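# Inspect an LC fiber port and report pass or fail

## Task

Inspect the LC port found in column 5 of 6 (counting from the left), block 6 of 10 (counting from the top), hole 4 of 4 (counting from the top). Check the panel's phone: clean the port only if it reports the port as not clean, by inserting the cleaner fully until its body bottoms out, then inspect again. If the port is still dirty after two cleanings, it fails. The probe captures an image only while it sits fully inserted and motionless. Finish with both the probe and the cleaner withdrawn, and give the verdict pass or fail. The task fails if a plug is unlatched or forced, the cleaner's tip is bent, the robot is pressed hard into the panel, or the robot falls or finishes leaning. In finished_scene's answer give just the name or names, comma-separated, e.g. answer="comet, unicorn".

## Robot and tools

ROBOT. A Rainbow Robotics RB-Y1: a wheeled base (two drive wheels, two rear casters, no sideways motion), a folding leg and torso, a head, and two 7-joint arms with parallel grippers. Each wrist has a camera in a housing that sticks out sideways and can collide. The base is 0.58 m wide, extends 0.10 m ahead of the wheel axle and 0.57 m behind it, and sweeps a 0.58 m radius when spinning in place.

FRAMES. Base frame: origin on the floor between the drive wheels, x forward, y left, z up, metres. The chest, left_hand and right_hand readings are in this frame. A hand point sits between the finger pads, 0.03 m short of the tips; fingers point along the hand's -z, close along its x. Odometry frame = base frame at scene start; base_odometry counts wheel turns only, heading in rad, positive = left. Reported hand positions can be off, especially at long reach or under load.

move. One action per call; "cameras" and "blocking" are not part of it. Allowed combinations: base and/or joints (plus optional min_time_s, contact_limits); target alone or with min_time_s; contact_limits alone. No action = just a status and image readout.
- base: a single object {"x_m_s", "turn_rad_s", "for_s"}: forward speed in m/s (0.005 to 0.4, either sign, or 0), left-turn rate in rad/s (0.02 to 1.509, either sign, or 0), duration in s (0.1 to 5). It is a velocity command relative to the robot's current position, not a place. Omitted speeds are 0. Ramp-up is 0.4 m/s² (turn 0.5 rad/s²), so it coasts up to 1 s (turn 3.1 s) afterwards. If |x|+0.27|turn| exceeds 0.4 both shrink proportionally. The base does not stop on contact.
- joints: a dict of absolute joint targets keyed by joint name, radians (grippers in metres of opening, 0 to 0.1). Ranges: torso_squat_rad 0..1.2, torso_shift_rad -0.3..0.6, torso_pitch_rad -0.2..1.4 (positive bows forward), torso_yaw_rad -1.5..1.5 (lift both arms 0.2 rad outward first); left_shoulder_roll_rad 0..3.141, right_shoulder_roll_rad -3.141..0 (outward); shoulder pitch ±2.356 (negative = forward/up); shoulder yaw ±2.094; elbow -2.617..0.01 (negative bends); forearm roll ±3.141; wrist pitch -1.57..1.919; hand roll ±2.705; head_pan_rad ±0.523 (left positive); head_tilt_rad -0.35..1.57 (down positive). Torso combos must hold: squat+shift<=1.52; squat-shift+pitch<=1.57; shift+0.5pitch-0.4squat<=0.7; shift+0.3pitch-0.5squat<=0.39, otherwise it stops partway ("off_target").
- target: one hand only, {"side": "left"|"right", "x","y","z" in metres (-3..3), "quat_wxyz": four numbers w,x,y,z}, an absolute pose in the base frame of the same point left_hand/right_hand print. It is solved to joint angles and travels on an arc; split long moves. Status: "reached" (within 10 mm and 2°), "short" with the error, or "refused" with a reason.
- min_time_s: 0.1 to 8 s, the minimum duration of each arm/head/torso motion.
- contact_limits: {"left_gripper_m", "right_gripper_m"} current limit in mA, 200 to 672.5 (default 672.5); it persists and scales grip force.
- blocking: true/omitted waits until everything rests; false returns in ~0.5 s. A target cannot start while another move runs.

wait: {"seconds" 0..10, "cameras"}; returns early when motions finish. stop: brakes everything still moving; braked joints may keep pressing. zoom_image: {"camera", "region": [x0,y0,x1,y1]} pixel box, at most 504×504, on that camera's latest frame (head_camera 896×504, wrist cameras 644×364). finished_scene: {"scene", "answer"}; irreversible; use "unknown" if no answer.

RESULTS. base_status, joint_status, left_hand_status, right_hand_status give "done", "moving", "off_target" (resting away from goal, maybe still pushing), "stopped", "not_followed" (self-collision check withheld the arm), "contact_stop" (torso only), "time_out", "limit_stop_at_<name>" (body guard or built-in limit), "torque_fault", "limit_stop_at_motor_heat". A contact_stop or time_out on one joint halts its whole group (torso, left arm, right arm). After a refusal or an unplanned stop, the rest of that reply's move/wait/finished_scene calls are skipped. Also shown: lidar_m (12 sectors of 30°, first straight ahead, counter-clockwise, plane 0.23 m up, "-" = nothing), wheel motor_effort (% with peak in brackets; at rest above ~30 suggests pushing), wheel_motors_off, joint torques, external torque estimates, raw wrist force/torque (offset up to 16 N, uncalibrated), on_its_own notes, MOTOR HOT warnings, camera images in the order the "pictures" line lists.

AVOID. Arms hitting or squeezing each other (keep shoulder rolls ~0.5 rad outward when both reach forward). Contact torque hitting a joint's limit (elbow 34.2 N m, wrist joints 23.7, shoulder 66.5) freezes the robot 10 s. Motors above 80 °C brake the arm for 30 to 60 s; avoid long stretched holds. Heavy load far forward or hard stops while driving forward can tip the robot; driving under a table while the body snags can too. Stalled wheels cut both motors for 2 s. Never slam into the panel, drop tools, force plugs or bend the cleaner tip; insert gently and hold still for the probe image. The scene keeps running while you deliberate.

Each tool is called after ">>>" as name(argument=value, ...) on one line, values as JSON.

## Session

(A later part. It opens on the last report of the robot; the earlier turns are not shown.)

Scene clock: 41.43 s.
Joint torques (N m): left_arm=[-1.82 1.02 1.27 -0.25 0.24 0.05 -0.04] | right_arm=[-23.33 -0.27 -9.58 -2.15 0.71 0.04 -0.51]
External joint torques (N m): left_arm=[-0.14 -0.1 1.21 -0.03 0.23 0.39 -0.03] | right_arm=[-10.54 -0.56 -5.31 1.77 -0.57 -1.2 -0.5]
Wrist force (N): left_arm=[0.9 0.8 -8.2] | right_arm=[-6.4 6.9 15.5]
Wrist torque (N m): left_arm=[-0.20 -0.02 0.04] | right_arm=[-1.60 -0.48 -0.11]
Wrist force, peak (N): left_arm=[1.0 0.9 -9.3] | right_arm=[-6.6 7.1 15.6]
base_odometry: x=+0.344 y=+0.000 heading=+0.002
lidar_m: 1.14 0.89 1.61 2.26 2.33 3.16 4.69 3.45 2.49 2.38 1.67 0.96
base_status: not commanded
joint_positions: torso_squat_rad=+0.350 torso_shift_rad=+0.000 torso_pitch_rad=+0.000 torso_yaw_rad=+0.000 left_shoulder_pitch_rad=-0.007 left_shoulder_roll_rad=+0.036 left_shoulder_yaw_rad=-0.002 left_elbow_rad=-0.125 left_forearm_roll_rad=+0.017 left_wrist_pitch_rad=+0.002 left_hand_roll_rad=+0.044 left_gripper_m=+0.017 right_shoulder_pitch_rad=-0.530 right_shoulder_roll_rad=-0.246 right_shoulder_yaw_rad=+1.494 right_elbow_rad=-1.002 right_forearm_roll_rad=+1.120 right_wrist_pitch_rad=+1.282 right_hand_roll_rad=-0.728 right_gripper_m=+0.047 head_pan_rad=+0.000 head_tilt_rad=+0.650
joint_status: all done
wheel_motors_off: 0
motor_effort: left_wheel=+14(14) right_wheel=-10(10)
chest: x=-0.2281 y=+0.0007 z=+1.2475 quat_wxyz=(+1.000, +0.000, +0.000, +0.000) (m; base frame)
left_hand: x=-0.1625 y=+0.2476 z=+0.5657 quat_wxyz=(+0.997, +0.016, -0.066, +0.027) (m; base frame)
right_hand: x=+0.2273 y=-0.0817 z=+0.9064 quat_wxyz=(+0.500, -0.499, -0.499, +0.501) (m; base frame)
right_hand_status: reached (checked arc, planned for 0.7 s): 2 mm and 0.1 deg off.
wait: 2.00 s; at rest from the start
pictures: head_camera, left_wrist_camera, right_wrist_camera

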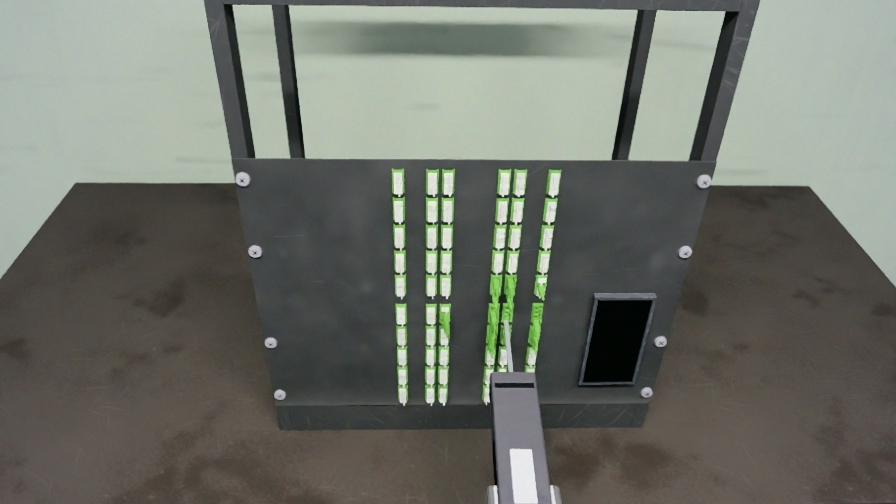

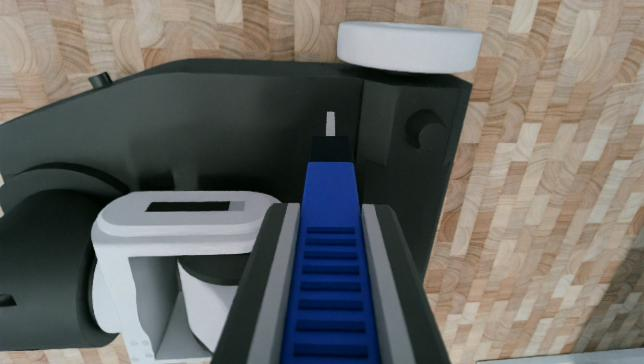

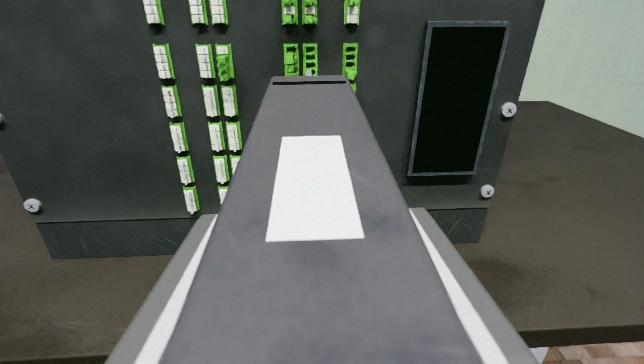

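>>> move(target={"side":"right","x":0.2262,"y":-0.0814,"z":0.9067,"quat_wxyz":[0.5,-0.5,-0.5,0.5]}, min_time_s=0.7, cameras=[])

>>> move(target={"side":"right","x":0.2275,"y":-0.0814,"z":0.9067,"quat_wxyz":[0.5,-0.5,-0.5,0.5]}, min_time_s=0.7, cameras=[])

>>> move(target={"side":"right","x":0.2285,"y":-0.0814,"z":0.9070,"quat_wxyz":[0.5,-0.5,-0.5,0.5]}, min_time_s=0.7, cameras=[])

Scene clock: 50.43 s.
Joint torques (N m): left_arm=[-1.58 1.17 0.87 -0.21 0.15 -0.16 0] | right_arm=[-14.12 0.57 -3.11 -4.66 2.01 2.56 0.01]
External joint torques (N m): left_arm=[0.1 0.05 0.81 0.01 0.14 0.18 0.01] | right_arm=[-1.38 0.25 1.15 -0.73 0.72 1.33 0.02]
Wrist force (N): left_arm=[0.8 0.8 -8.7] | right_arm=[-4.4 10.6 -10.1]
Wrist torque (N m): left_arm=[-0.24 -0.01 0.03] | right_arm=[-0.53 -1.03 -0.11]
Wrist force, peak (N): left_arm=[0.9 1.1 -9.4] | right_arm=[-6.5 7.4 15.6]
move: done
base_odometry: x=+0.344 y=+0.000 heading=+0.002
lidar_m: 1.14 0.89 1.60 2.26 2.34 3.16 4.70 3.44 2.50 2.38 1.66 0.95
base_status: not commanded
joint_positions: torso_squat_rad=+0.350 torso_shift_rad=+0.000 torso_pitch_rad=+0.000 torso_yaw_rad=+0.000 left_shoulder_pitch_rad=-0.007 left_shoulder_roll_rad=+0.036 left_shoulder_yaw_rad=-0.002 left_elbow_rad=-0.125 left_forearm_roll_rad=+0.017 left_wrist_pitch_rad=+0.002 left_hand_roll_rad=+0.044 left_gripper_m=+0.017 right_shoulder_pitch_rad=-0.529 right_shoulder_roll_rad=-0.246 right_shoulder_yaw_rad=+1.495 right_elbow_rad=-1.004 right_forearm_roll_rad=+1.122 right_wrist_pitch_rad=+1.286 right_hand_roll_rad=-0.727 right_gripper_m=+0.047 head_pan_rad=+0.000 head_tilt_rad=+0.650
joint_status: all done
wheel_motors_off: 0
motor_effort: left_wheel=+14(15) right_wheel=-10(10)
chest: x=-0.2280 y=+0.0007 z=+1.2475 quat_wxyz=(+1.000, +0.000, +0.000, +0.000) (m; base frame)
left_hand: x=-0.1625 y=+0.2476 z=+0.5657 quat_wxyz=(+0.997, +0.016, -0.065, +0.027) (m; base frame)
right_hand: x=+0.2264 y=-0.0816 z=+0.9066 quat_wxyz=(+0.500, -0.500, -0.500, +0.500) (m; base frame)
right_hand_status: reached (checked arc, planned for 0.7 s): 0 mm and 0.0 deg off.
pictures: none
No camera images: "cameras" was empty.

Scene clock: 51.47 s.
Joint torques (N m): left_arm=[-1.79 1.03 1.11 -0.06 0.26 -0.09 0.05] | right_arm=[-19.65 0.82 -6.91 -2.9 0.88 0.56 -0.51]
External joint torques (N m): left_arm=[-0.11 -0.09 1.05 0.16 0.25 0.26 0.06] | right_arm=[-6.89 0.5 -2.66 1.02 -0.4 -0.68 -0.5]
Wrist force (N): left_arm=[0.7 0.5 -8.3] | right_arm=[-6.1 7.1 4.4]
Wrist torque (N m): left_arm=[-0.20 -0.05 0.04] | right_arm=[-1.36 -0.65 -0.10]
Wrist force, peak (N): left_arm=[1.2 0.7 -8.7] | right_arm=[-4.5 11.0 -10.2]
move: done
base_odometry: x=+0.344 y=+0.000 heading=+0.002
lidar_m: 1.13 0.89 1.61 2.25 2.34 3.17 4.69 3.44 2.49 2.38 1.68 0.94
base_status: not commanded
joint_positions: torso_squat_rad=+0.350 torso_shift_rad=+0.000 torso_pitch_rad=+0.000 torso_yaw_rad=+0.000 left_shoulder_pitch_rad=-0.007 left_shoulder_roll_rad=+0.036 left_shoulder_yaw_rad=-0.002 left_elbow_rad=-0.125 left_forearm_roll_rad=+0.017 left_wrist_pitch_rad=+0.002 left_hand_roll_rad=+0.044 left_gripper_m=+0.017 right_shoulder_pitch_rad=-0.529 right_shoulder_roll_rad=-0.245 right_shoulder_yaw_rad=+1.494 right_elbow_rad=-1.000 right_forearm_roll_rad=+1.122 right_wrist_pitch_rad=+1.283 right_hand_roll_rad=-0.729 right_gripper_m=+0.047 head_pan_rad=+0.000 head_tilt_rad=+0.650
joint_status: all done
wheel_motors_off: 0
motor_effort: left_wheel=+14(15) right_wheel=-10(10)
chest: x=-0.2280 y=+0.0007 z=+1.2475 quat_wxyz=(+1.000, +0.000, +0.000, +0.000) (m; base frame)
left_hand: x=-0.1625 y=+0.2476 z=+0.5657 quat_wxyz=(+0.997, +0.016, -0.065, +0.027) (m; base frame)
right_hand: x=+0.2269 y=-0.0815 z=+0.9061 quat_wxyz=(+0.500, -0.500, -0.500, +0.500) (m; base frame)
right_hand_status: reached (checked arc, planned for 0.7 s): 1 mm and 0.1 deg off.
pictures: none
No camera images: "cameras" was empty.

Scene clock: 52.50 s.
Joint torques (N m): left_arm=[-1.76 1.23 0.6 -0.2 0.13 -0.08 -0.07] | right_arm=[-23.22 -0.05 -9.42 -2.18 0.62 -0.61 -0.53]
External joint torques (N m): left_arm=[-0.08 0.11 0.54 0.02 0.12 0.27 -0.07] | right_arm=[-10.43 -0.37 -5.17 1.72 -0.66 -1.85 -0.52]
Wrist force (N): left_arm=[0.7 0.4 -8.4] | right_arm=[-6.8 6.3 15.9]
Wrist torque (N m): left_arm=[-0.19 -0.05 0.07] | right_arm=[-1.86 -0.36 -0.12]
Wrist force, peak (N): left_arm=[1.6 0.2 -9.1] | right_arm=[-7.1 6.2 16.1]
move: done
base_odometry: x=+0.344 y=+0.000 heading=+0.002
lidar_m: 1.13 0.89 1.59 2.26 2.33 3.15 4.69 3.44 2.48 2.38 1.67 0.96
base_status: not commanded
joint_positions: torso_squat_rad=+0.350 torso_shift_rad=+0.000 torso_pitch_rad=+0.000 torso_yaw_rad=+0.000 left_shoulder_pitch_rad=-0.007 left_shoulder_roll_rad=+0.036 left_shoulder_yaw_rad=-0.002 left_elbow_rad=-0.125 left_forearm_roll_rad=+0.017 left_wrist_pitch_rad=+0.002 left_hand_roll_rad=+0.044 left_gripper_m=+0.017 right_shoulder_pitch_rad=-0.530 right_shoulder_roll_rad=-0.244 right_shoulder_yaw_rad=+1.494 right_elbow_rad=-0.998 right_forearm_roll_rad=+1.121 right_wrist_pitch_rad=+1.281 right_hand_roll_rad=-0.730 right_gripper_m=+0.047 head_pan_rad=+0.000 head_tilt_rad=+0.650
joint_status: all done
wheel_motors_off: 0
motor_effort: left_wheel=+14(14) right_wheel=-9(10)
chest: x=-0.2282 y=+0.0007 z=+1.2475 quat_wxyz=(+1.000, +0.000, +0.000, +0.000) (m; base frame)
left_hand: x=-0.1625 y=+0.2476 z=+0.5657 quat_wxyz=(+0.997, +0.016, -0.066, +0.027) (m; base frame)
right_hand: x=+0.2273 y=-0.0815 z=+0.9060 quat_wxyz=(+0.500, -0.500, -0.499, +0.501) (m; base frame)
right_hand_status: reached (checked arc, planned for 0.7 s): 2 mm and 0.1 deg off.
pictures: none
No camera images: "cameras" was empty.

>>> move(target={"side":"right","x":0.2262,"y":-0.0817,"z":0.9068,"quat_wxyz":[0.5,-0.5,-0.5,0.5]}, min_time_s=0.7, cameras=[])

>>> move(target={"side":"right","x":0.2275,"y":-0.0818,"z":0.9074,"quat_wxyz":[0.5,-0.5,-0.5,0.5]}, min_time_s=0.7, cameras=[])

>>> move(target={"side":"right","x":0.2285,"y":-0.0819,"z":0.9080,"quat_wxyz":[0.5,-0.5,-0.5,0.5]}, min_time_s=0.7, cameras=["head_camera"])

Scene clock: 54.33 s.
Joint torques (N m): left_arm=[-1.8 1.49 0.62 -0.26 0.19 -0.09 -0.08] | right_arm=[-13.94 -0.78 -2.97 -4.87 2.13 2.63 0.04]
External joint torques (N m): left_arm=[-0.13 0.37 0.55 -0.04 0.18 0.26 -0.07] | right_arm=[-1.2 -1.09 1.29 -0.93 0.84 1.39 0.05]
Wrist force (N): left_arm=[1.0 0.5 -8.8] | right_arm=[-4.3 11.1 -10.9]
Wrist torque (N m): left_arm=[-0.20 0.00 0.06] | right_arm=[-0.51 -1.11 -0.07]
Wrist force, peak (N): left_arm=[0.5 -0.1 -9.0] | right_arm=[-7.2 6.4 16.0]
move: done
base_odometry: x=+0.344 y=+0.000 heading=+0.002
lidar_m: 1.13 0.88 1.60 2.25 2.33 3.17 4.70 3.45 2.49 2.38 1.68 0.96
base_status: not commanded
joint_positions: torso_squat_rad=+0.350 torso_shift_rad=+0.000 torso_pitch_rad=+0.000 torso_yaw_rad=+0.000 left_shoulder_pitch_rad=-0.007 left_shoulder_roll_rad=+0.036 left_shoulder_yaw_rad=-0.002 left_elbow_rad=-0.125 left_forearm_roll_rad=+0.017 left_wrist_pitch_rad=+0.002 left_hand_roll_rad=+0.044 left_gripper_m=+0.017 right_shoulder_pitch_rad=-0.528 right_shoulder_roll_rad=-0.247 right_shoulder_yaw_rad=+1.494 right_elbow_rad=-1.006 right_forearm_roll_rad=+1.122 right_wrist_pitch_rad=+1.286 right_hand_roll_rad=-0.727 right_gripper_m=+0.047 head_pan_rad=+0.000 head_tilt_rad=+0.650
joint_status: all done
wheel_motors_off: 0
motor_effort: left_wheel=+14(15) right_wheel=-9(10)
chest: x=-0.2280 y=+0.0007 z=+1.2475 quat_wxyz=(+1.000, +0.000, +0.000, +0.000) (m; base frame)
left_hand: x=-0.1624 y=+0.2476 z=+0.5657 quat_wxyz=(+0.997, +0.016, -0.065, +0.027) (m; base frame)
right_hand: x=+0.2263 y=-0.0817 z=+0.9066 quat_wxyz=(+0.500, -0.500, -0.500, +0.500) (m; base frame)
right_hand_status: reached (checked arc, planned for 0.7 s): 0 mm and 0.0 deg off.
pictures: none
No camera images: "cameras" was empty.

Scene clock: 55.37 s.
Joint torques (N m): left_arm=[-1.85 1.29 0.83 -0.02 0.14 0.01 -0.27] | right_arm=[-19.69 -1.73 -7.61 -4.24 1.39 1.22 0.13]
External joint torques (N m): left_arm=[-0.18 0.17 0.78 0.19 0.13 0.36 -0.26] | right_arm=[-6.93 -2.03 -3.34 -0.3 0.11 -0.02 0.13]
Wrist force (N): left_arm=[0.3 0.5 -8.4] | right_arm=[-5.6 9.7 0.9]
Wrist torque (N m): left_arm=[-0.22 -0.10 0.06] | right_arm=[-0.97 -0.71 -0.09]
Wrist force, peak (N): left_arm=[1.0 0.5 -9.0] | right_arm=[-4.3 11.1 -10.8]
move: done
base_odometry: x=+0.344 y=+0.000 heading=+0.002
lidar_m: 1.13 0.90 1.61 2.26 2.32 3.18 4.69 3.43 2.49 2.38 1.68 0.95
base_status: not commanded
joint_positions: torso_squat_rad=+0.350 torso_shift_rad=+0.000 torso_pitch_rad=+0.000 torso_yaw_rad=+0.000 left_shoulder_pitch_rad=-0.007 left_shoulder_roll_rad=+0.036 left_shoulder_yaw_rad=-0.002 left_elbow_rad=-0.125 left_forearm_roll_rad=+0.017 left_wrist_pitch_rad=+0.002 left_hand_roll_rad=+0.044 left_gripper_m=+0.017 right_shoulder_pitch_rad=-0.529 right_shoulder_roll_rad=-0.248 right_shoulder_yaw_rad=+1.494 right_elbow_rad=-1.006 right_forearm_roll_rad=+1.121 right_wrist_pitch_rad=+1.284 right_hand_roll_rad=-0.726 right_gripper_m=+0.047 head_pan_rad=+0.000 head_tilt_rad=+0.650
joint_status: all done
wheel_motors_off: 0
motor_effort: left_wheel=+14(15) right_wheel=-9(10)
chest: x=-0.2280 y=+0.0007 z=+1.2475 quat_wxyz=(+1.000, +0.000, +0.000, +0.000) (m; base frame)
left_hand: x=-0.1624 y=+0.2476 z=+0.5657 quat_wxyz=(+0.997, +0.016, -0.065, +0.027) (m; base frame)
right_hand: x=+0.2268 y=-0.0817 z=+0.9067 quat_wxyz=(+0.500, -0.500, -0.500, +0.500) (m; base frame)
right_hand_status: reached (checked arc, planned for 0.7 s): 1 mm and 0.1 deg off.
pictures: none
No camera images: "cameras" was empty.

Scene clock: 56.40 s.
Joint torques (N m): left_arm=[-1.98 1.08 0.52 -0.33 0.18 0.03 0.07] | right_arm=[-23.65 -2.76 -9.5 -3.47 1.24 0.4 0.03]
External joint torques (N m): left_arm=[-0.3 -0.04 0.46 -0.11 0.18 0.37 0.08] | right_arm=[-10.87 -3.04 -5.21 0.47 -0.04 -0.84 0.04]
Wrist force (N): left_arm=[1.2 0.1 -8.8] | right_arm=[-6.3 8.4 13.1]
Wrist torque (N m): left_arm=[-0.14 0.02 0.03] | right_arm=[-1.22 -0.48 -0.08]
Wrist force, peak (N): left_arm=[1.1 0.5 -9.3] | right_arm=[-6.5 8.7 13.3]
move: done
base_odometry: x=+0.344 y=+0.000 heading=+0.002
lidar_m: 1.13 0.89 1.58 2.25 2.34 3.16 4.69 3.43 2.48 2.37 1.68 0.96
base_status: not commanded
joint_positions: torso_squat_rad=+0.350 torso_shift_rad=+0.000 torso_pitch_rad=+0.000 torso_yaw_rad=+0.000 left_shoulder_pitch_rad=-0.007 left_shoulder_roll_rad=+0.036 left_shoulder_yaw_rad=-0.002 left_elbow_rad=-0.125 left_forearm_roll_rad=+0.017 left_wrist_pitch_rad=+0.002 left_hand_roll_rad=+0.044 left_gripper_m=+0.017 right_shoulder_pitch_rad=-0.530 right_shoulder_roll_rad=-0.249 right_shoulder_yaw_rad=+1.493 right_elbow_rad=-1.007 right_forearm_roll_rad=+1.120 right_wrist_pitch_rad=+1.282 right_hand_roll_rad=-0.725 right_gripper_m=+0.047 head_pan_rad=+0.000 head_tilt_rad=+0.650
joint_status: all done
wheel_motors_off: 0
motor_effort: left_wheel=+14(15) right_wheel=-9(10)
chest: x=-0.2281 y=+0.0007 z=+1.2475 quat_wxyz=(+1.000, +0.000, +0.000, +0.000) (m; base frame)
left_hand: x=-0.1625 y=+0.2476 z=+0.5657 quat_wxyz=(+0.997, +0.016, -0.065, +0.027) (m; base frame)
right_hand: x=+0.2272 y=-0.0817 z=+0.9069 quat_wxyz=(+0.501, -0.499, -0.500, +0.501) (m; base frame)
right_hand_status: reached (checked arc, planned for 0.7 s): 2 mm and 0.1 deg off.
pictures: head_camera

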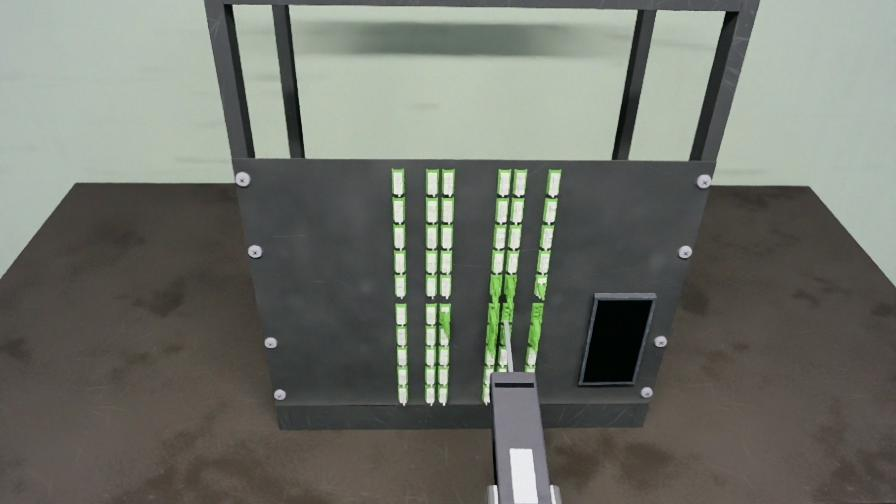

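>>> move(target={"side":"right","x":0.2296,"y":-0.0821,"z":0.9088,"quat_wxyz":[0.5,-0.5,-0.5,0.5]}, min_time_s=0.7, cameras=["head_camera"])

Scene clock: 59.83 s.
Joint torques (N m): left_arm=[-1.83 0.94 0.66 -0.32 0.25 0.05 -0.02] | right_arm=[-26.28 -3.51 -10.85 -2.93 1.43 0.54 0.14]
External joint torques (N m): left_arm=[-0.15 -0.18 0.6 -0.11 0.24 0.4 -0.01] | right_arm=[-13.45 -3.76 -6.54 1.01 0.14 -0.69 0.15]
Wrist force (N): left_arm=[0.8 0.6 -8.2] | right_arm=[-6.5 8.5 18.8]
Wrist torque (N m): left_arm=[-0.21 -0.05 0.08] | right_arm=[-1.10 -0.47 -0.11]
Wrist force, peak (N): left_arm=[1.3 0.5 -9.5] | right_arm=[-6.7 8.8 21.7]
move: done
base_odometry: x=+0.344 y=+0.000 heading=+0.002
lidar_m: 1.13 0.89 1.61 2.25 2.34 3.16 4.70 3.42 2.49 2.38 1.68 0.94
base_status: not commanded
joint_positions: torso_squat_rad=+0.350 torso_shift_rad=+0.000 torso_pitch_rad=+0.000 torso_yaw_rad=+0.000 left_shoulder_pitch_rad=-0.007 left_shoulder_roll_rad=+0.036 left_shoulder_yaw_rad=-0.002 left_elbow_rad=-0.125 left_forearm_roll_rad=+0.017 left_wrist_pitch_rad=+0.002 left_hand_roll_rad=+0.044 left_gripper_m=+0.017 right_shoulder_pitch_rad=-0.532 right_shoulder_roll_rad=-0.250 right_shoulder_yaw_rad=+1.492 right_elbow_rad=-1.009 right_forearm_roll_rad=+1.118 right_wrist_pitch_rad=+1.280 right_hand_roll_rad=-0.724 right_gripper_m=+0.047 head_pan_rad=+0.000 head_tilt_rad=+0.650
joint_status: all done
wheel_motors_off: 0
motor_effort: left_wheel=+15(16) right_wheel=-8(10)
chest: x=-0.2282 y=+0.0007 z=+1.2475 quat_wxyz=(+1.000, +0.000, +0.000, +0.000) (m; base frame)
left_hand: x=-0.1625 y=+0.2476 z=+0.5657 quat_wxyz=(+0.997, +0.016, -0.066, +0.027) (m; base frame)
right_hand: x=+0.2280 y=-0.0817 z=+0.9074 quat_wxyz=(+0.501, -0.499, -0.499, +0.501) (m; base frame)
right_hand_status: reached (checked arc, planned for 0.7 s): 2 mm and 0.2 deg off.
pictures: head_camera

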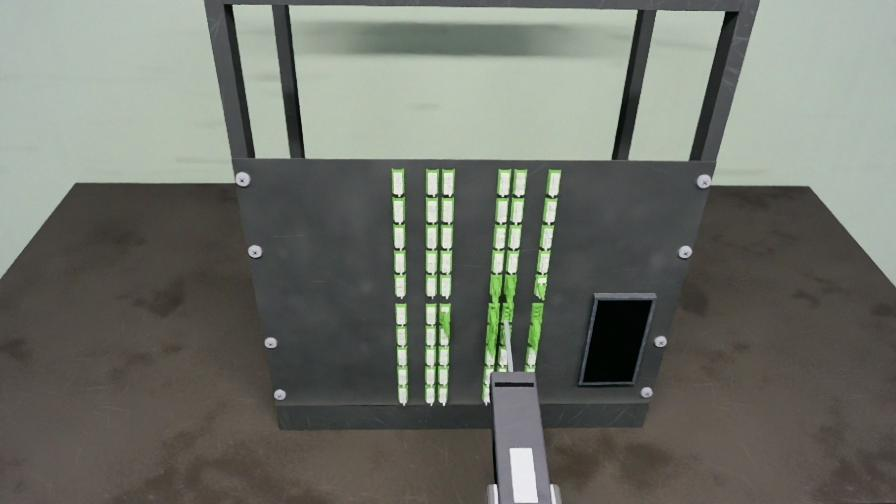

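>>> wait(seconds=0.3, cameras=["right_wrist_camera"])

>>> zoom_image(camera="right_wrist_camera", region=[290, 40, 340, 80])

>>> zoom_image(camera="right_wrist_camera", region=[240, 50, 400, 200])

Scene clock: 60.33 s.
Joint torques (N m): left_arm=[-1.79 1.5 0.86 -0.13 0.18 0.07 0] | right_arm=[-26.34 -3.36 -10.79 -2.88 1.48 0.44 0.12]
External joint torques (N m): left_arm=[-0.11 0.38 0.8 0.09 0.17 0.41 0] | right_arm=[-13.51 -3.61 -6.48 1.06 0.19 -0.79 0.13]
Wrist force (N): left_arm=[0.9 0.7 -8.1] | right_arm=[-6.5 9.3 19.5]
Wrist torque (N m): left_arm=[-0.19 -0.01 0.05] | right_arm=[-1.19 -0.46 -0.12]
Wrist force, peak (N): left_arm=[0.9 0.6 -9.0] | right_arm=[-6.8 8.7 20.5]
base_odometry: x=+0.344 y=+0.000 heading=+0.002
lidar_m: 1.13 0.88 1.60 2.26 2.33 3.17 4.70 3.43 2.48 2.38 1.68 0.97
base_status: not commanded
joint_positions: torso_squat_rad=+0.350 torso_shift_rad=+0.000 torso_pitch_rad=+0.000 torso_yaw_rad=+0.000 left_shoulder_pitch_rad=-0.007 left_shoulder_roll_rad=+0.036 left_shoulder_yaw_rad=-0.002 left_elbow_rad=-0.125 left_forearm_roll_rad=+0.017 left_wrist_pitch_rad=+0.002 left_hand_roll_rad=+0.044 left_gripper_m=+0.017 right_shoulder_pitch_rad=-0.532 right_shoulder_roll_rad=-0.250 right_shoulder_yaw_rad=+1.492 right_elbow_rad=-1.009 right_forearm_roll_rad=+1.118 right_wrist_pitch_rad=+1.280 right_hand_roll_rad=-0.724 right_gripper_m=+0.047 head_pan_rad=+0.000 head_tilt_rad=+0.650
joint_status: all done
wheel_motors_off: 0
motor_effort: left_wheel=+15(16) right_wheel=-8(10)
chest: x=-0.2282 y=+0.0007 z=+1.2475 quat_wxyz=(+1.000, +0.000, +0.000, +0.000) (m; base frame)
left_hand: x=-0.1625 y=+0.2476 z=+0.5657 quat_wxyz=(+0.997, +0.016, -0.066, +0.027) (m; base frame)
right_hand: x=+0.2280 y=-0.0817 z=+0.9074 quat_wxyz=(+0.501, -0.499, -0.499, +0.501) (m; base frame)
right_hand_status: reached (checked arc, planned for 0.7 s): 2 mm and 0.2 deg off.
wait: 0.30 s; at rest by 0.07 s
pictures: right_wrist_camera

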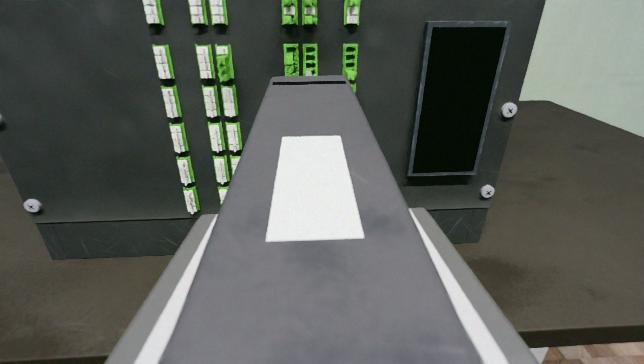

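Scaled by 10.080 from the camera's 644x364 image, which has a finer 1265x715 frame.

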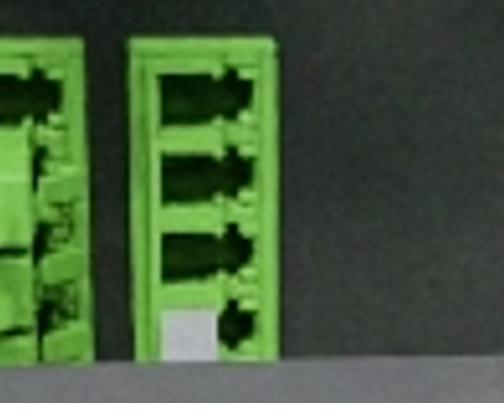

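Scaled by 3.150 from the camera's 644x364 image, which has a finer 1265x715 frame.

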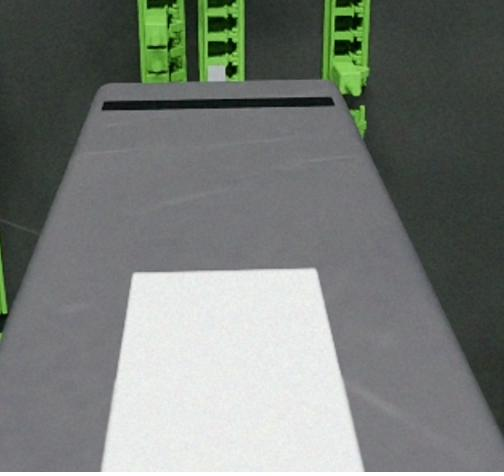

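>>> move(target={"side":"right","x":0.2306,"y":-0.0826,"z":0.9094,"quat_wxyz":[0.5,-0.5,-0.5,0.5]}, min_time_s=0.7, cameras=["head_camera"])

Scene clock: 61.57 s.
Joint torques (N m): left_arm=[-1.74 1.4 0.75 -0.14 0.18 -0.13 -0.04] | right_arm=[-28.53 -4.37 -12.34 -2.11 1.21 0.55 0.23]
External joint torques (N m): left_arm=[-0.06 0.28 0.69 0.07 0.18 0.21 -0.04] | right_arm=[-15.67 -4.58 -8.01 1.83 -0.08 -0.68 0.24]
Wrist force (N): left_arm=[0.7 0.5 -9.1] | right_arm=[-6.4 8.3 26.7]
Wrist torque (N m): left_arm=[-0.18 -0.04 0.06] | right_arm=[-1.20 -0.57 -0.12]
Wrist force, peak (N): left_arm=[0.4 0.1 -9.2] | right_arm=[-6.5 8.3 27.5]
move: done
base_odometry: x=+0.344 y=+0.000 heading=+0.002
lidar_m: 1.14 0.89 1.60 2.26 2.33 3.18 4.69 3.45 2.49 2.38 1.67 0.95
base_status: not commanded
joint_positions: torso_squat_rad=+0.350 torso_shift_rad=+0.000 torso_pitch_rad=+0.000 torso_yaw_rad=+0.000 left_shoulder_pitch_rad=-0.007 left_shoulder_roll_rad=+0.036 left_shoulder_yaw_rad=-0.002 left_elbow_rad=-0.125 left_forearm_roll_rad=+0.017 left_wrist_pitch_rad=+0.002 left_hand_roll_rad=+0.044 left_gripper_m=+0.017 right_shoulder_pitch_rad=-0.534 right_shoulder_roll_rad=-0.252 right_shoulder_yaw_rad=+1.491 right_elbow_rad=-1.011 right_forearm_roll_rad=+1.116 right_wrist_pitch_rad=+1.278 right_hand_roll_rad=-0.723 right_gripper_m=+0.047 head_pan_rad=+0.000 head_tilt_rad=+0.650
joint_status: all done
wheel_motors_off: 0
motor_effort: left_wheel=+15(16) right_wheel=-7(8)
chest: x=-0.2282 y=+0.0007 z=+1.2475 quat_wxyz=(+1.000, +0.000, +0.000, +0.000) (m; base frame)
left_hand: x=-0.1625 y=+0.2476 z=+0.5657 quat_wxyz=(+0.997, +0.016, -0.066, +0.027) (m; base frame)
right_hand: x=+0.2287 y=-0.0821 z=+0.9077 quat_wxyz=(+0.501, -0.499, -0.499, +0.501) (m; base frame)
right_hand_status: reached (checked arc, planned for 0.7 s): 3 mm and 0.2 deg off.
pictures: head_camera

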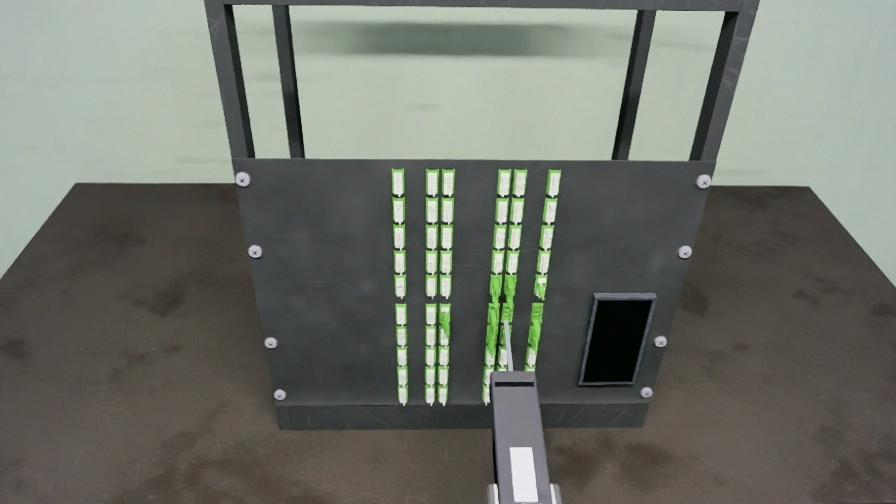

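>>> wait(seconds=0.1, cameras=["right_wrist_camera","head_camera"])

>>> zoom_image(camera="right_wrist_camera", region=[290, 40, 340, 80])

>>> zoom_image(camera="head_camera", region=[490, 295, 530, 355])

>>> zoom_image(camera="head_camera", region=[470, 330, 570, 504])

Scene clock: 61.93 s.
Joint torques (N m): left_arm=[-1.4 1.39 0.56 -0.45 0.15 0.06 -0.11] | right_arm=[-28.45 -4.51 -12.32 -2.2 1.3 0.53 0.12]
External joint torques (N m): left_arm=[0.29 0.27 0.5 -0.23 0.15 0.41 -0.1] | right_arm=[-15.58 -4.72 -7.99 1.74 0.01 -0.7 0.12]
Wrist force (N): left_arm=[0.8 0.5 -8.9] | right_arm=[-6.2 8.4 26.3]
Wrist torque (N m): left_arm=[-0.18 -0.04 0.08] | right_arm=[-1.19 -0.53 -0.12]
Wrist force, peak (N): left_arm=[1.1 0.7 -8.9] | right_arm=[-6.4 8.8 26.4]
base_odometry: x=+0.344 y=+0.000 heading=+0.002
lidar_m: 1.14 0.89 1.61 2.25 2.34 3.17 4.70 3.43 2.49 2.38 1.68 0.95
base_status: not commanded
joint_positions: torso_squat_rad=+0.350 torso_shift_rad=+0.000 torso_pitch_rad=+0.000 torso_yaw_rad=+0.000 left_shoulder_pitch_rad=-0.007 left_shoulder_roll_rad=+0.036 left_shoulder_yaw_rad=-0.002 left_elbow_rad=-0.125 left_forearm_roll_rad=+0.017 left_wrist_pitch_rad=+0.002 left_hand_roll_rad=+0.044 left_gripper_m=+0.017 right_shoulder_pitch_rad=-0.534 right_shoulder_roll_rad=-0.252 right_shoulder_yaw_rad=+1.491 right_elbow_rad=-1.011 right_forearm_roll_rad=+1.116 right_wrist_pitch_rad=+1.278 right_hand_roll_rad=-0.723 right_gripper_m=+0.047 head_pan_rad=+0.000 head_tilt_rad=+0.650
joint_status: all done
wheel_motors_off: 0
motor_effort: left_wheel=+16(16) right_wheel=-8(8)
chest: x=-0.2282 y=+0.0007 z=+1.2475 quat_wxyz=(+1.000, +0.000, +0.000, +0.000) (m; base frame)
left_hand: x=-0.1625 y=+0.2476 z=+0.5657 quat_wxyz=(+0.997, +0.016, -0.066, +0.027) (m; base frame)
right_hand: x=+0.2287 y=-0.0821 z=+0.9077 quat_wxyz=(+0.501, -0.499, -0.499, +0.501) (m; base frame)
right_hand_status: reached (checked arc, planned for 0.7 s): 3 mm and 0.2 deg off.
wait: 0.10 s; at rest from the start
pictures: head_camera, right_wrist_camera

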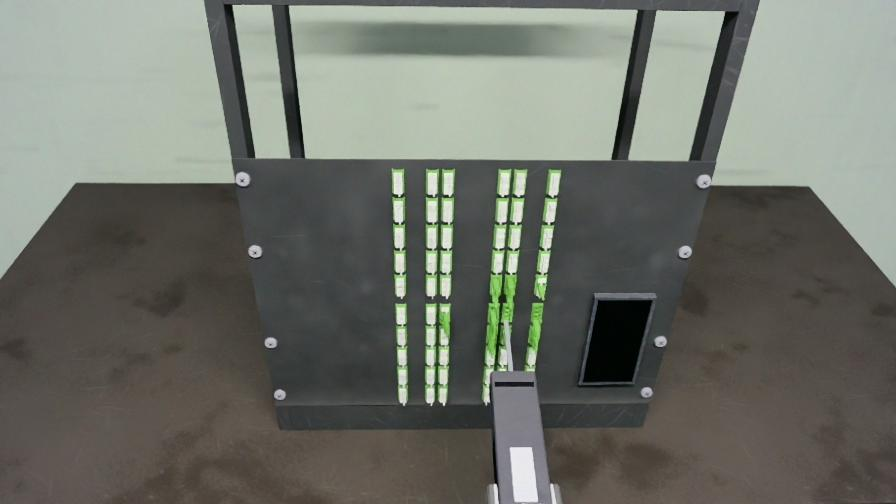

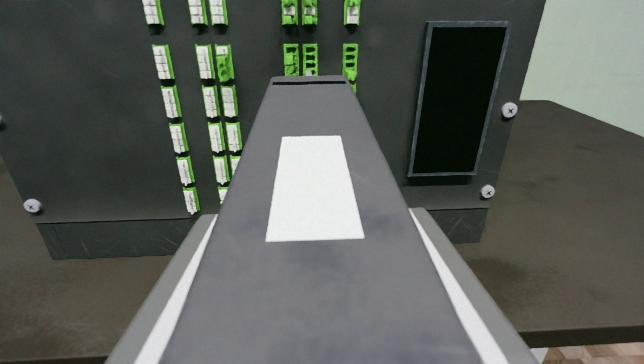

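Scaled by 10.080 from the camera's 644x364 image, which has a finer 1265x715 frame.

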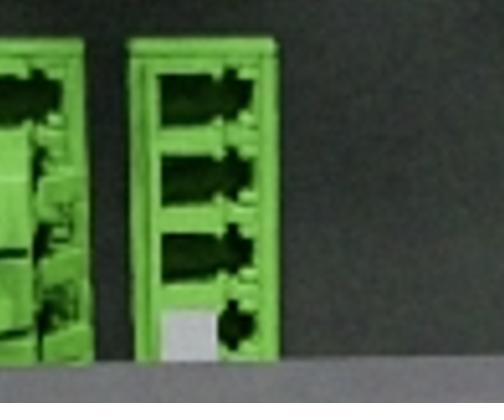

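Scaled by 8.400 from the camera's 896x504 image, which has a finer 1280x720 frame.

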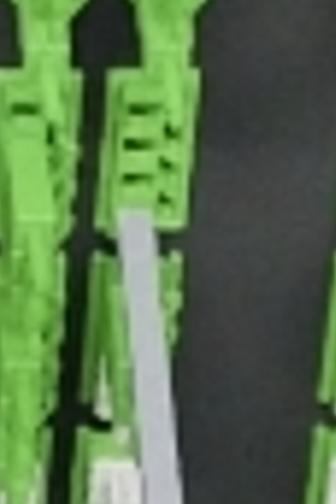

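Scaled by 2.897 from the camera's 896x504 image, which has a finer 1280x720 frame.

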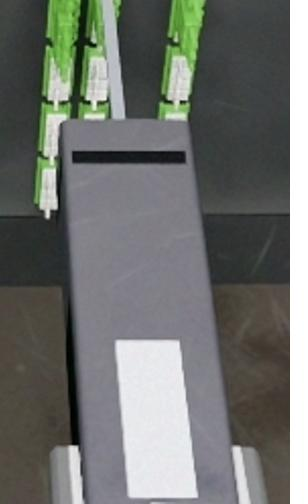

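>>> zoom_image(camera="right_wrist_camera", region=[400, 0, 540, 220])

>>> zoom_image(camera="right_wrist_camera", region=[140, 0, 240, 220])

>>> move(target={"side":"right","x":0.2225,"y":-0.0816,"z":0.9062,"quat_wxyz":[0.5,-0.5,-0.5,0.5]}, min_time_s=0.7, cameras=["right_wrist_camera","head_camera"])

>>> zoom_image(camera="right_wrist_camera", region=[400, 0, 540, 220])

>>> zoom_image(camera="right_wrist_camera", region=[140, 0, 240, 220])

>>> zoom_image(camera="right_wrist_camera", region=[290, 40, 340, 80])

Scaled by 2.291 from the camera's 644x364 image, which has a finer 1265x715 frame.

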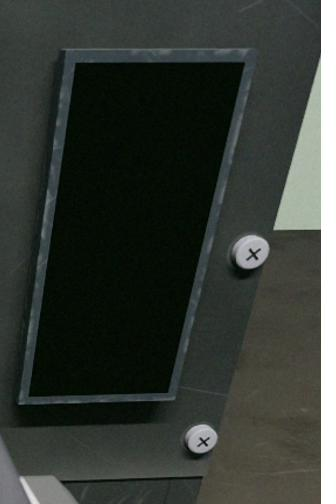

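Scaled by 2.291 from the camera's 644x364 image, which has a finer 1265x715 frame.

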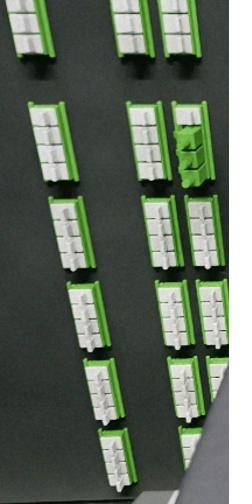

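Scene clock: 63.73 s.
Joint torques (N m): left_arm=[-1.71 1.25 0.81 -0.25 0.24 0.09 -0.14] | right_arm=[-13.74 1.33 -2.86 -4.3 1.09 1.58 0.03]
External joint torques (N m): left_arm=[-0.04 0.13 0.75 -0.04 0.23 0.44 -0.14] | right_arm=[-1.18 0.99 1.38 -0.32 -0.2 0.38 0.04]
Wrist force (N): left_arm=[1.3 0.1 -8.1] | right_arm=[-4.6 8.0 -5.6]
Wrist torque (N m): left_arm=[-0.11 0.03 0.10] | right_arm=[-1.34 -0.97 -0.03]
Wrist force, peak (N): left_arm=[0.7 0.7 -9.2] | right_arm=[-0.7 12.2 -36.2]
move: done
base_odometry: x=+0.344 y=+0.000 heading=+0.003
lidar_m: 1.14 0.90 1.59 2.25 2.34 3.17 4.70 3.44 2.48 2.38 1.68 0.95
base_status: not commanded
joint_positions: torso_squat_rad=+0.350 torso_shift_rad=+0.000 torso_pitch_rad=+0.000 torso_yaw_rad=+0.000 left_shoulder_pitch_rad=-0.007 left_shoulder_roll_rad=+0.036 left_shoulder_yaw_rad=-0.002 left_elbow_rad=-0.125 left_forearm_roll_rad=+0.017 left_wrist_pitch_rad=+0.002 left_hand_roll_rad=+0.044 left_gripper_m=+0.017 right_shoulder_pitch_rad=-0.522 right_shoulder_roll_rad=-0.250 right_shoulder_yaw_rad=+1.498 right_elbow_rad=-1.016 right_forearm_roll_rad=+1.125 right_wrist_pitch_rad=+1.294 right_hand_roll_rad=-0.723 right_gripper_m=+0.047 head_pan_rad=+0.000 head_tilt_rad=+0.650
joint_status: all done
wheel_motors_off: 0
motor_effort: left_wheel=+12(17) right_wheel=-12(14)
chest: x=-0.2279 y=+0.0007 z=+1.2475 quat_wxyz=(+1.000, +0.000, +0.000, +0.000) (m; base frame)
left_hand: x=-0.1625 y=+0.2476 z=+0.5657 quat_wxyz=(+0.997, +0.016, -0.065, +0.027) (m; base frame)
right_hand: x=+0.2230 y=-0.0817 z=+0.9061 quat_wxyz=(+0.500, -0.500, -0.500, +0.500) (m; base frame)
right_hand_status: reached (checked arc, planned for 0.7 s): 1 mm and 0.0 deg off.
pictures: head_camera, right_wrist_camera

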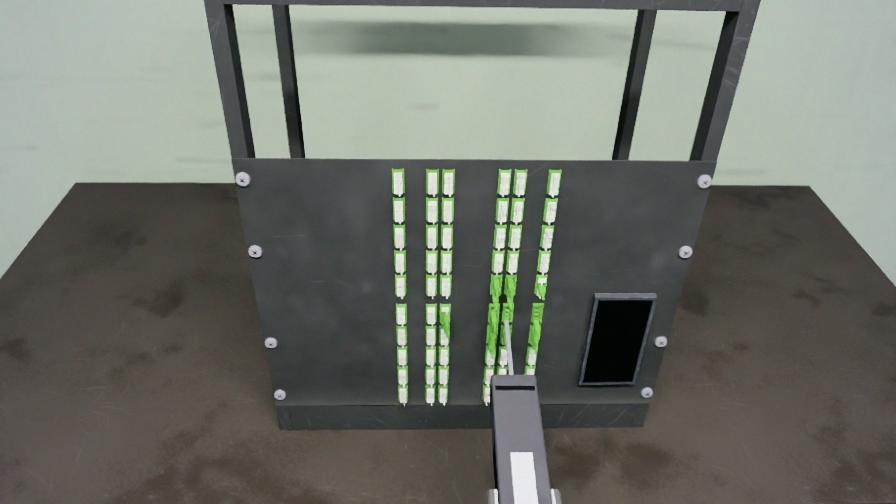

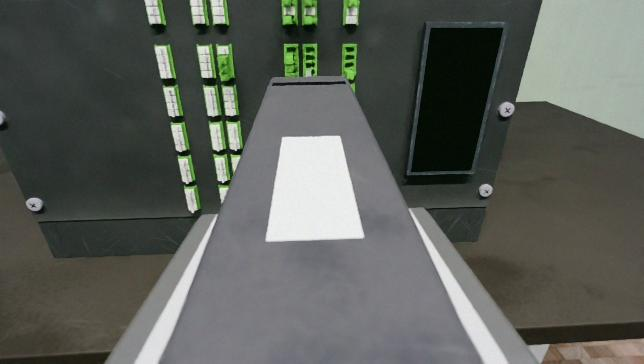

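Scaled by 2.291 from the camera's 644x364 image, which has a finer 1265x715 frame.

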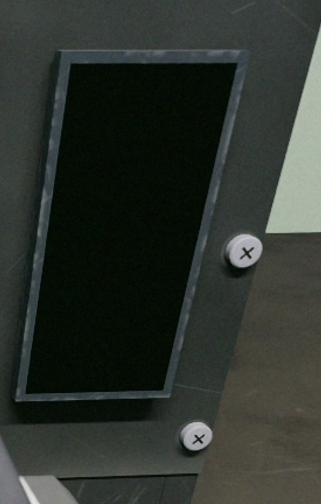

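Scaled by 2.291 from the camera's 644x364 image, which has a finer 1265x715 frame.

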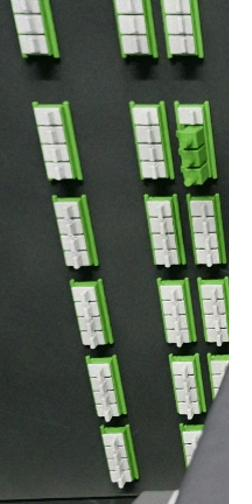

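Scaled by 10.080 from the camera's 644x364 image, which has a finer 1265x715 frame.

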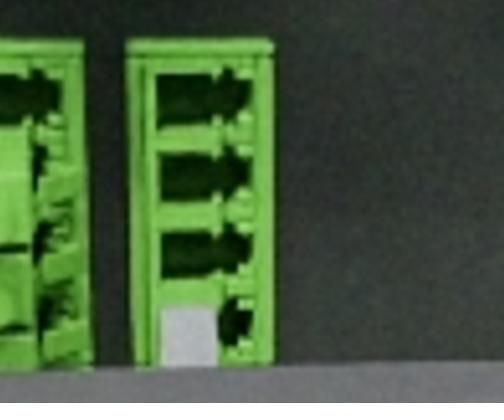

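>>> move(target={"side":"right","x":0.2,"y":-0.0815,"z":0.9062,"quat_wxyz":[0.5,-0.5,-0.5,0.5]}, min_time_s=1, cameras=["right_wrist_camera","head_camera"])

>>> zoom_image(camera="right_wrist_camera", region=[0, 80, 100, 220])

>>> zoom_image(camera="right_wrist_camera", region=[410, 80, 510, 220])

>>> zoom_image(camera="head_camera", region=[230, 150, 330, 290])

>>> zoom_image(camera="head_camera", region=[230, 290, 330, 430])

>>> zoom_image(camera="head_camera", region=[630, 150, 730, 290])

>>> zoom_image(camera="head_camera", region=[630, 290, 730, 430])

Scene clock: 69.33 s.
Joint torques (N m): left_arm=[-2.21 1.22 0.96 -0.19 0.28 0.07 0.09] | right_arm=[-13.86 -0.74 -3.16 -5.13 2.01 2.15 0]
External joint torques (N m): left_arm=[-0.54 0.1 0.9 0.02 0.27 0.42 0.1] | right_arm=[-2.24 -1.19 1.07 -0.74 0.64 0.98 0]
Wrist force (N): left_arm=[1.2 0.2 -7.8] | right_arm=[-4.8 10.1 -6.7]
Wrist torque (N m): left_arm=[-0.13 0.03 0.07] | right_arm=[-0.77 -0.89 -0.03]
Wrist force, peak (N): left_arm=[1.1 0.6 -9.3] | right_arm=[-5.6 10.5 -6.8]
move: done
base_odometry: x=+0.344 y=+0.000 heading=+0.003
lidar_m: 1.15 0.88 1.58 2.25 2.33 3.16 4.69 3.43 2.47 2.38 1.68 0.95
base_status: not commanded
joint_positions: torso_squat_rad=+0.350 torso_shift_rad=+0.000 torso_pitch_rad=+0.000 torso_yaw_rad=+0.000 left_shoulder_pitch_rad=-0.007 left_shoulder_roll_rad=+0.036 left_shoulder_yaw_rad=-0.002 left_elbow_rad=-0.125 left_forearm_roll_rad=+0.017 left_wrist_pitch_rad=+0.002 left_hand_roll_rad=+0.044 left_gripper_m=+0.017 right_shoulder_pitch_rad=-0.481 right_shoulder_roll_rad=-0.280 right_shoulder_yaw_rad=+1.515 right_elbow_rad=-1.106 right_forearm_roll_rad=+1.143 right_wrist_pitch_rad=+1.347 right_hand_roll_rad=-0.683 right_gripper_m=+0.047 head_pan_rad=+0.000 head_tilt_rad=+0.650
joint_status: all done
wheel_motors_off: 0
motor_effort: left_wheel=+12(13) right_wheel=-12(12)
chest: x=-0.2279 y=+0.0007 z=+1.2475 quat_wxyz=(+1.000, +0.000, +0.000, +0.000) (m; base frame)
left_hand: x=-0.1625 y=+0.2476 z=+0.5657 quat_wxyz=(+0.997, +0.016, -0.065, +0.027) (m; base frame)
right_hand: x=+0.2000 y=-0.0815 z=+0.9060 quat_wxyz=(+0.500, -0.500, -0.500, +0.500) (m; base frame)
right_hand_status: reached (checked arc, planned for 1.0 s): 0 mm and 0.0 deg off.
pictures: head_camera, right_wrist_camera

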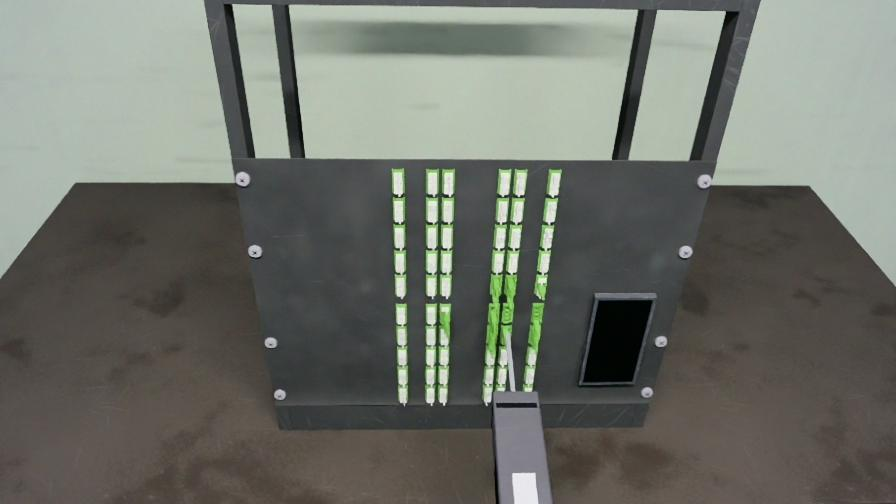

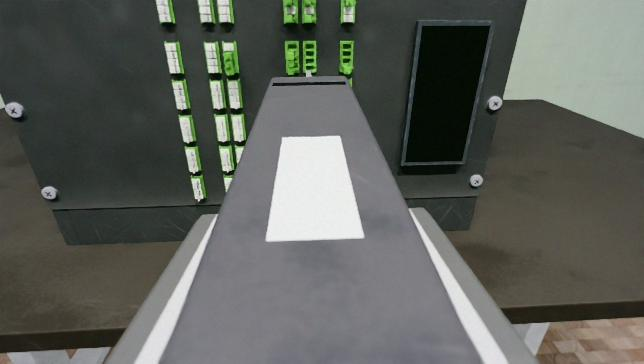

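Scaled by 3.600 from the camera's 644x364 image, which has a finer 1265x715 frame.

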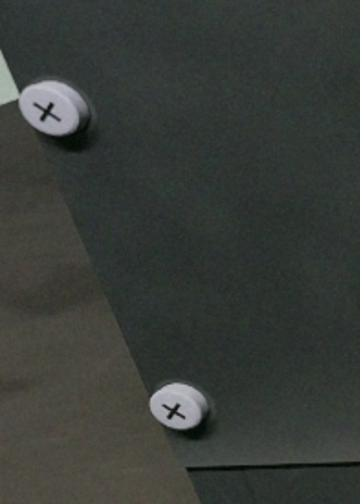

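Scaled by 3.600 from the camera's 644x364 image, which has a finer 1265x715 frame.

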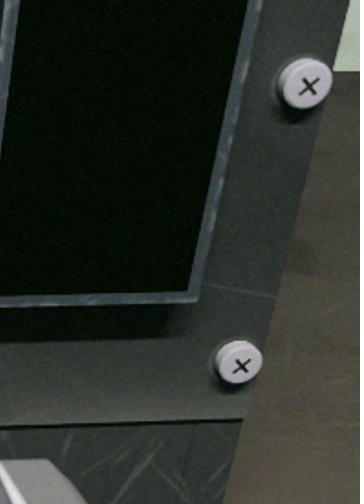

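Scaled by 3.600 from the camera's 896x504 image, which has a finer 1280x720 frame.

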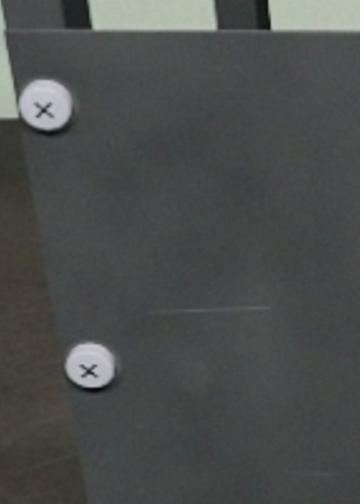

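Scaled by 3.600 from the camera's 896x504 image, which has a finer 1280x720 frame.

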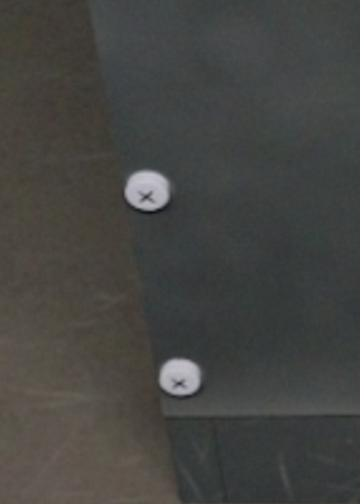

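Scaled by 3.600 from the camera's 896x504 image, which has a finer 1280x720 frame.

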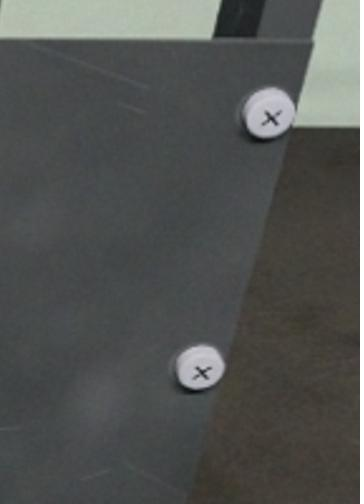

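Scaled by 3.600 from the camera's 896x504 image, which has a finer 1280x720 frame.

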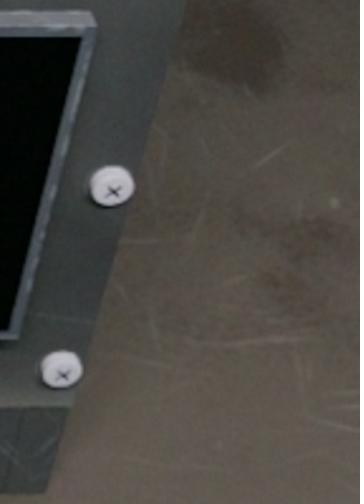

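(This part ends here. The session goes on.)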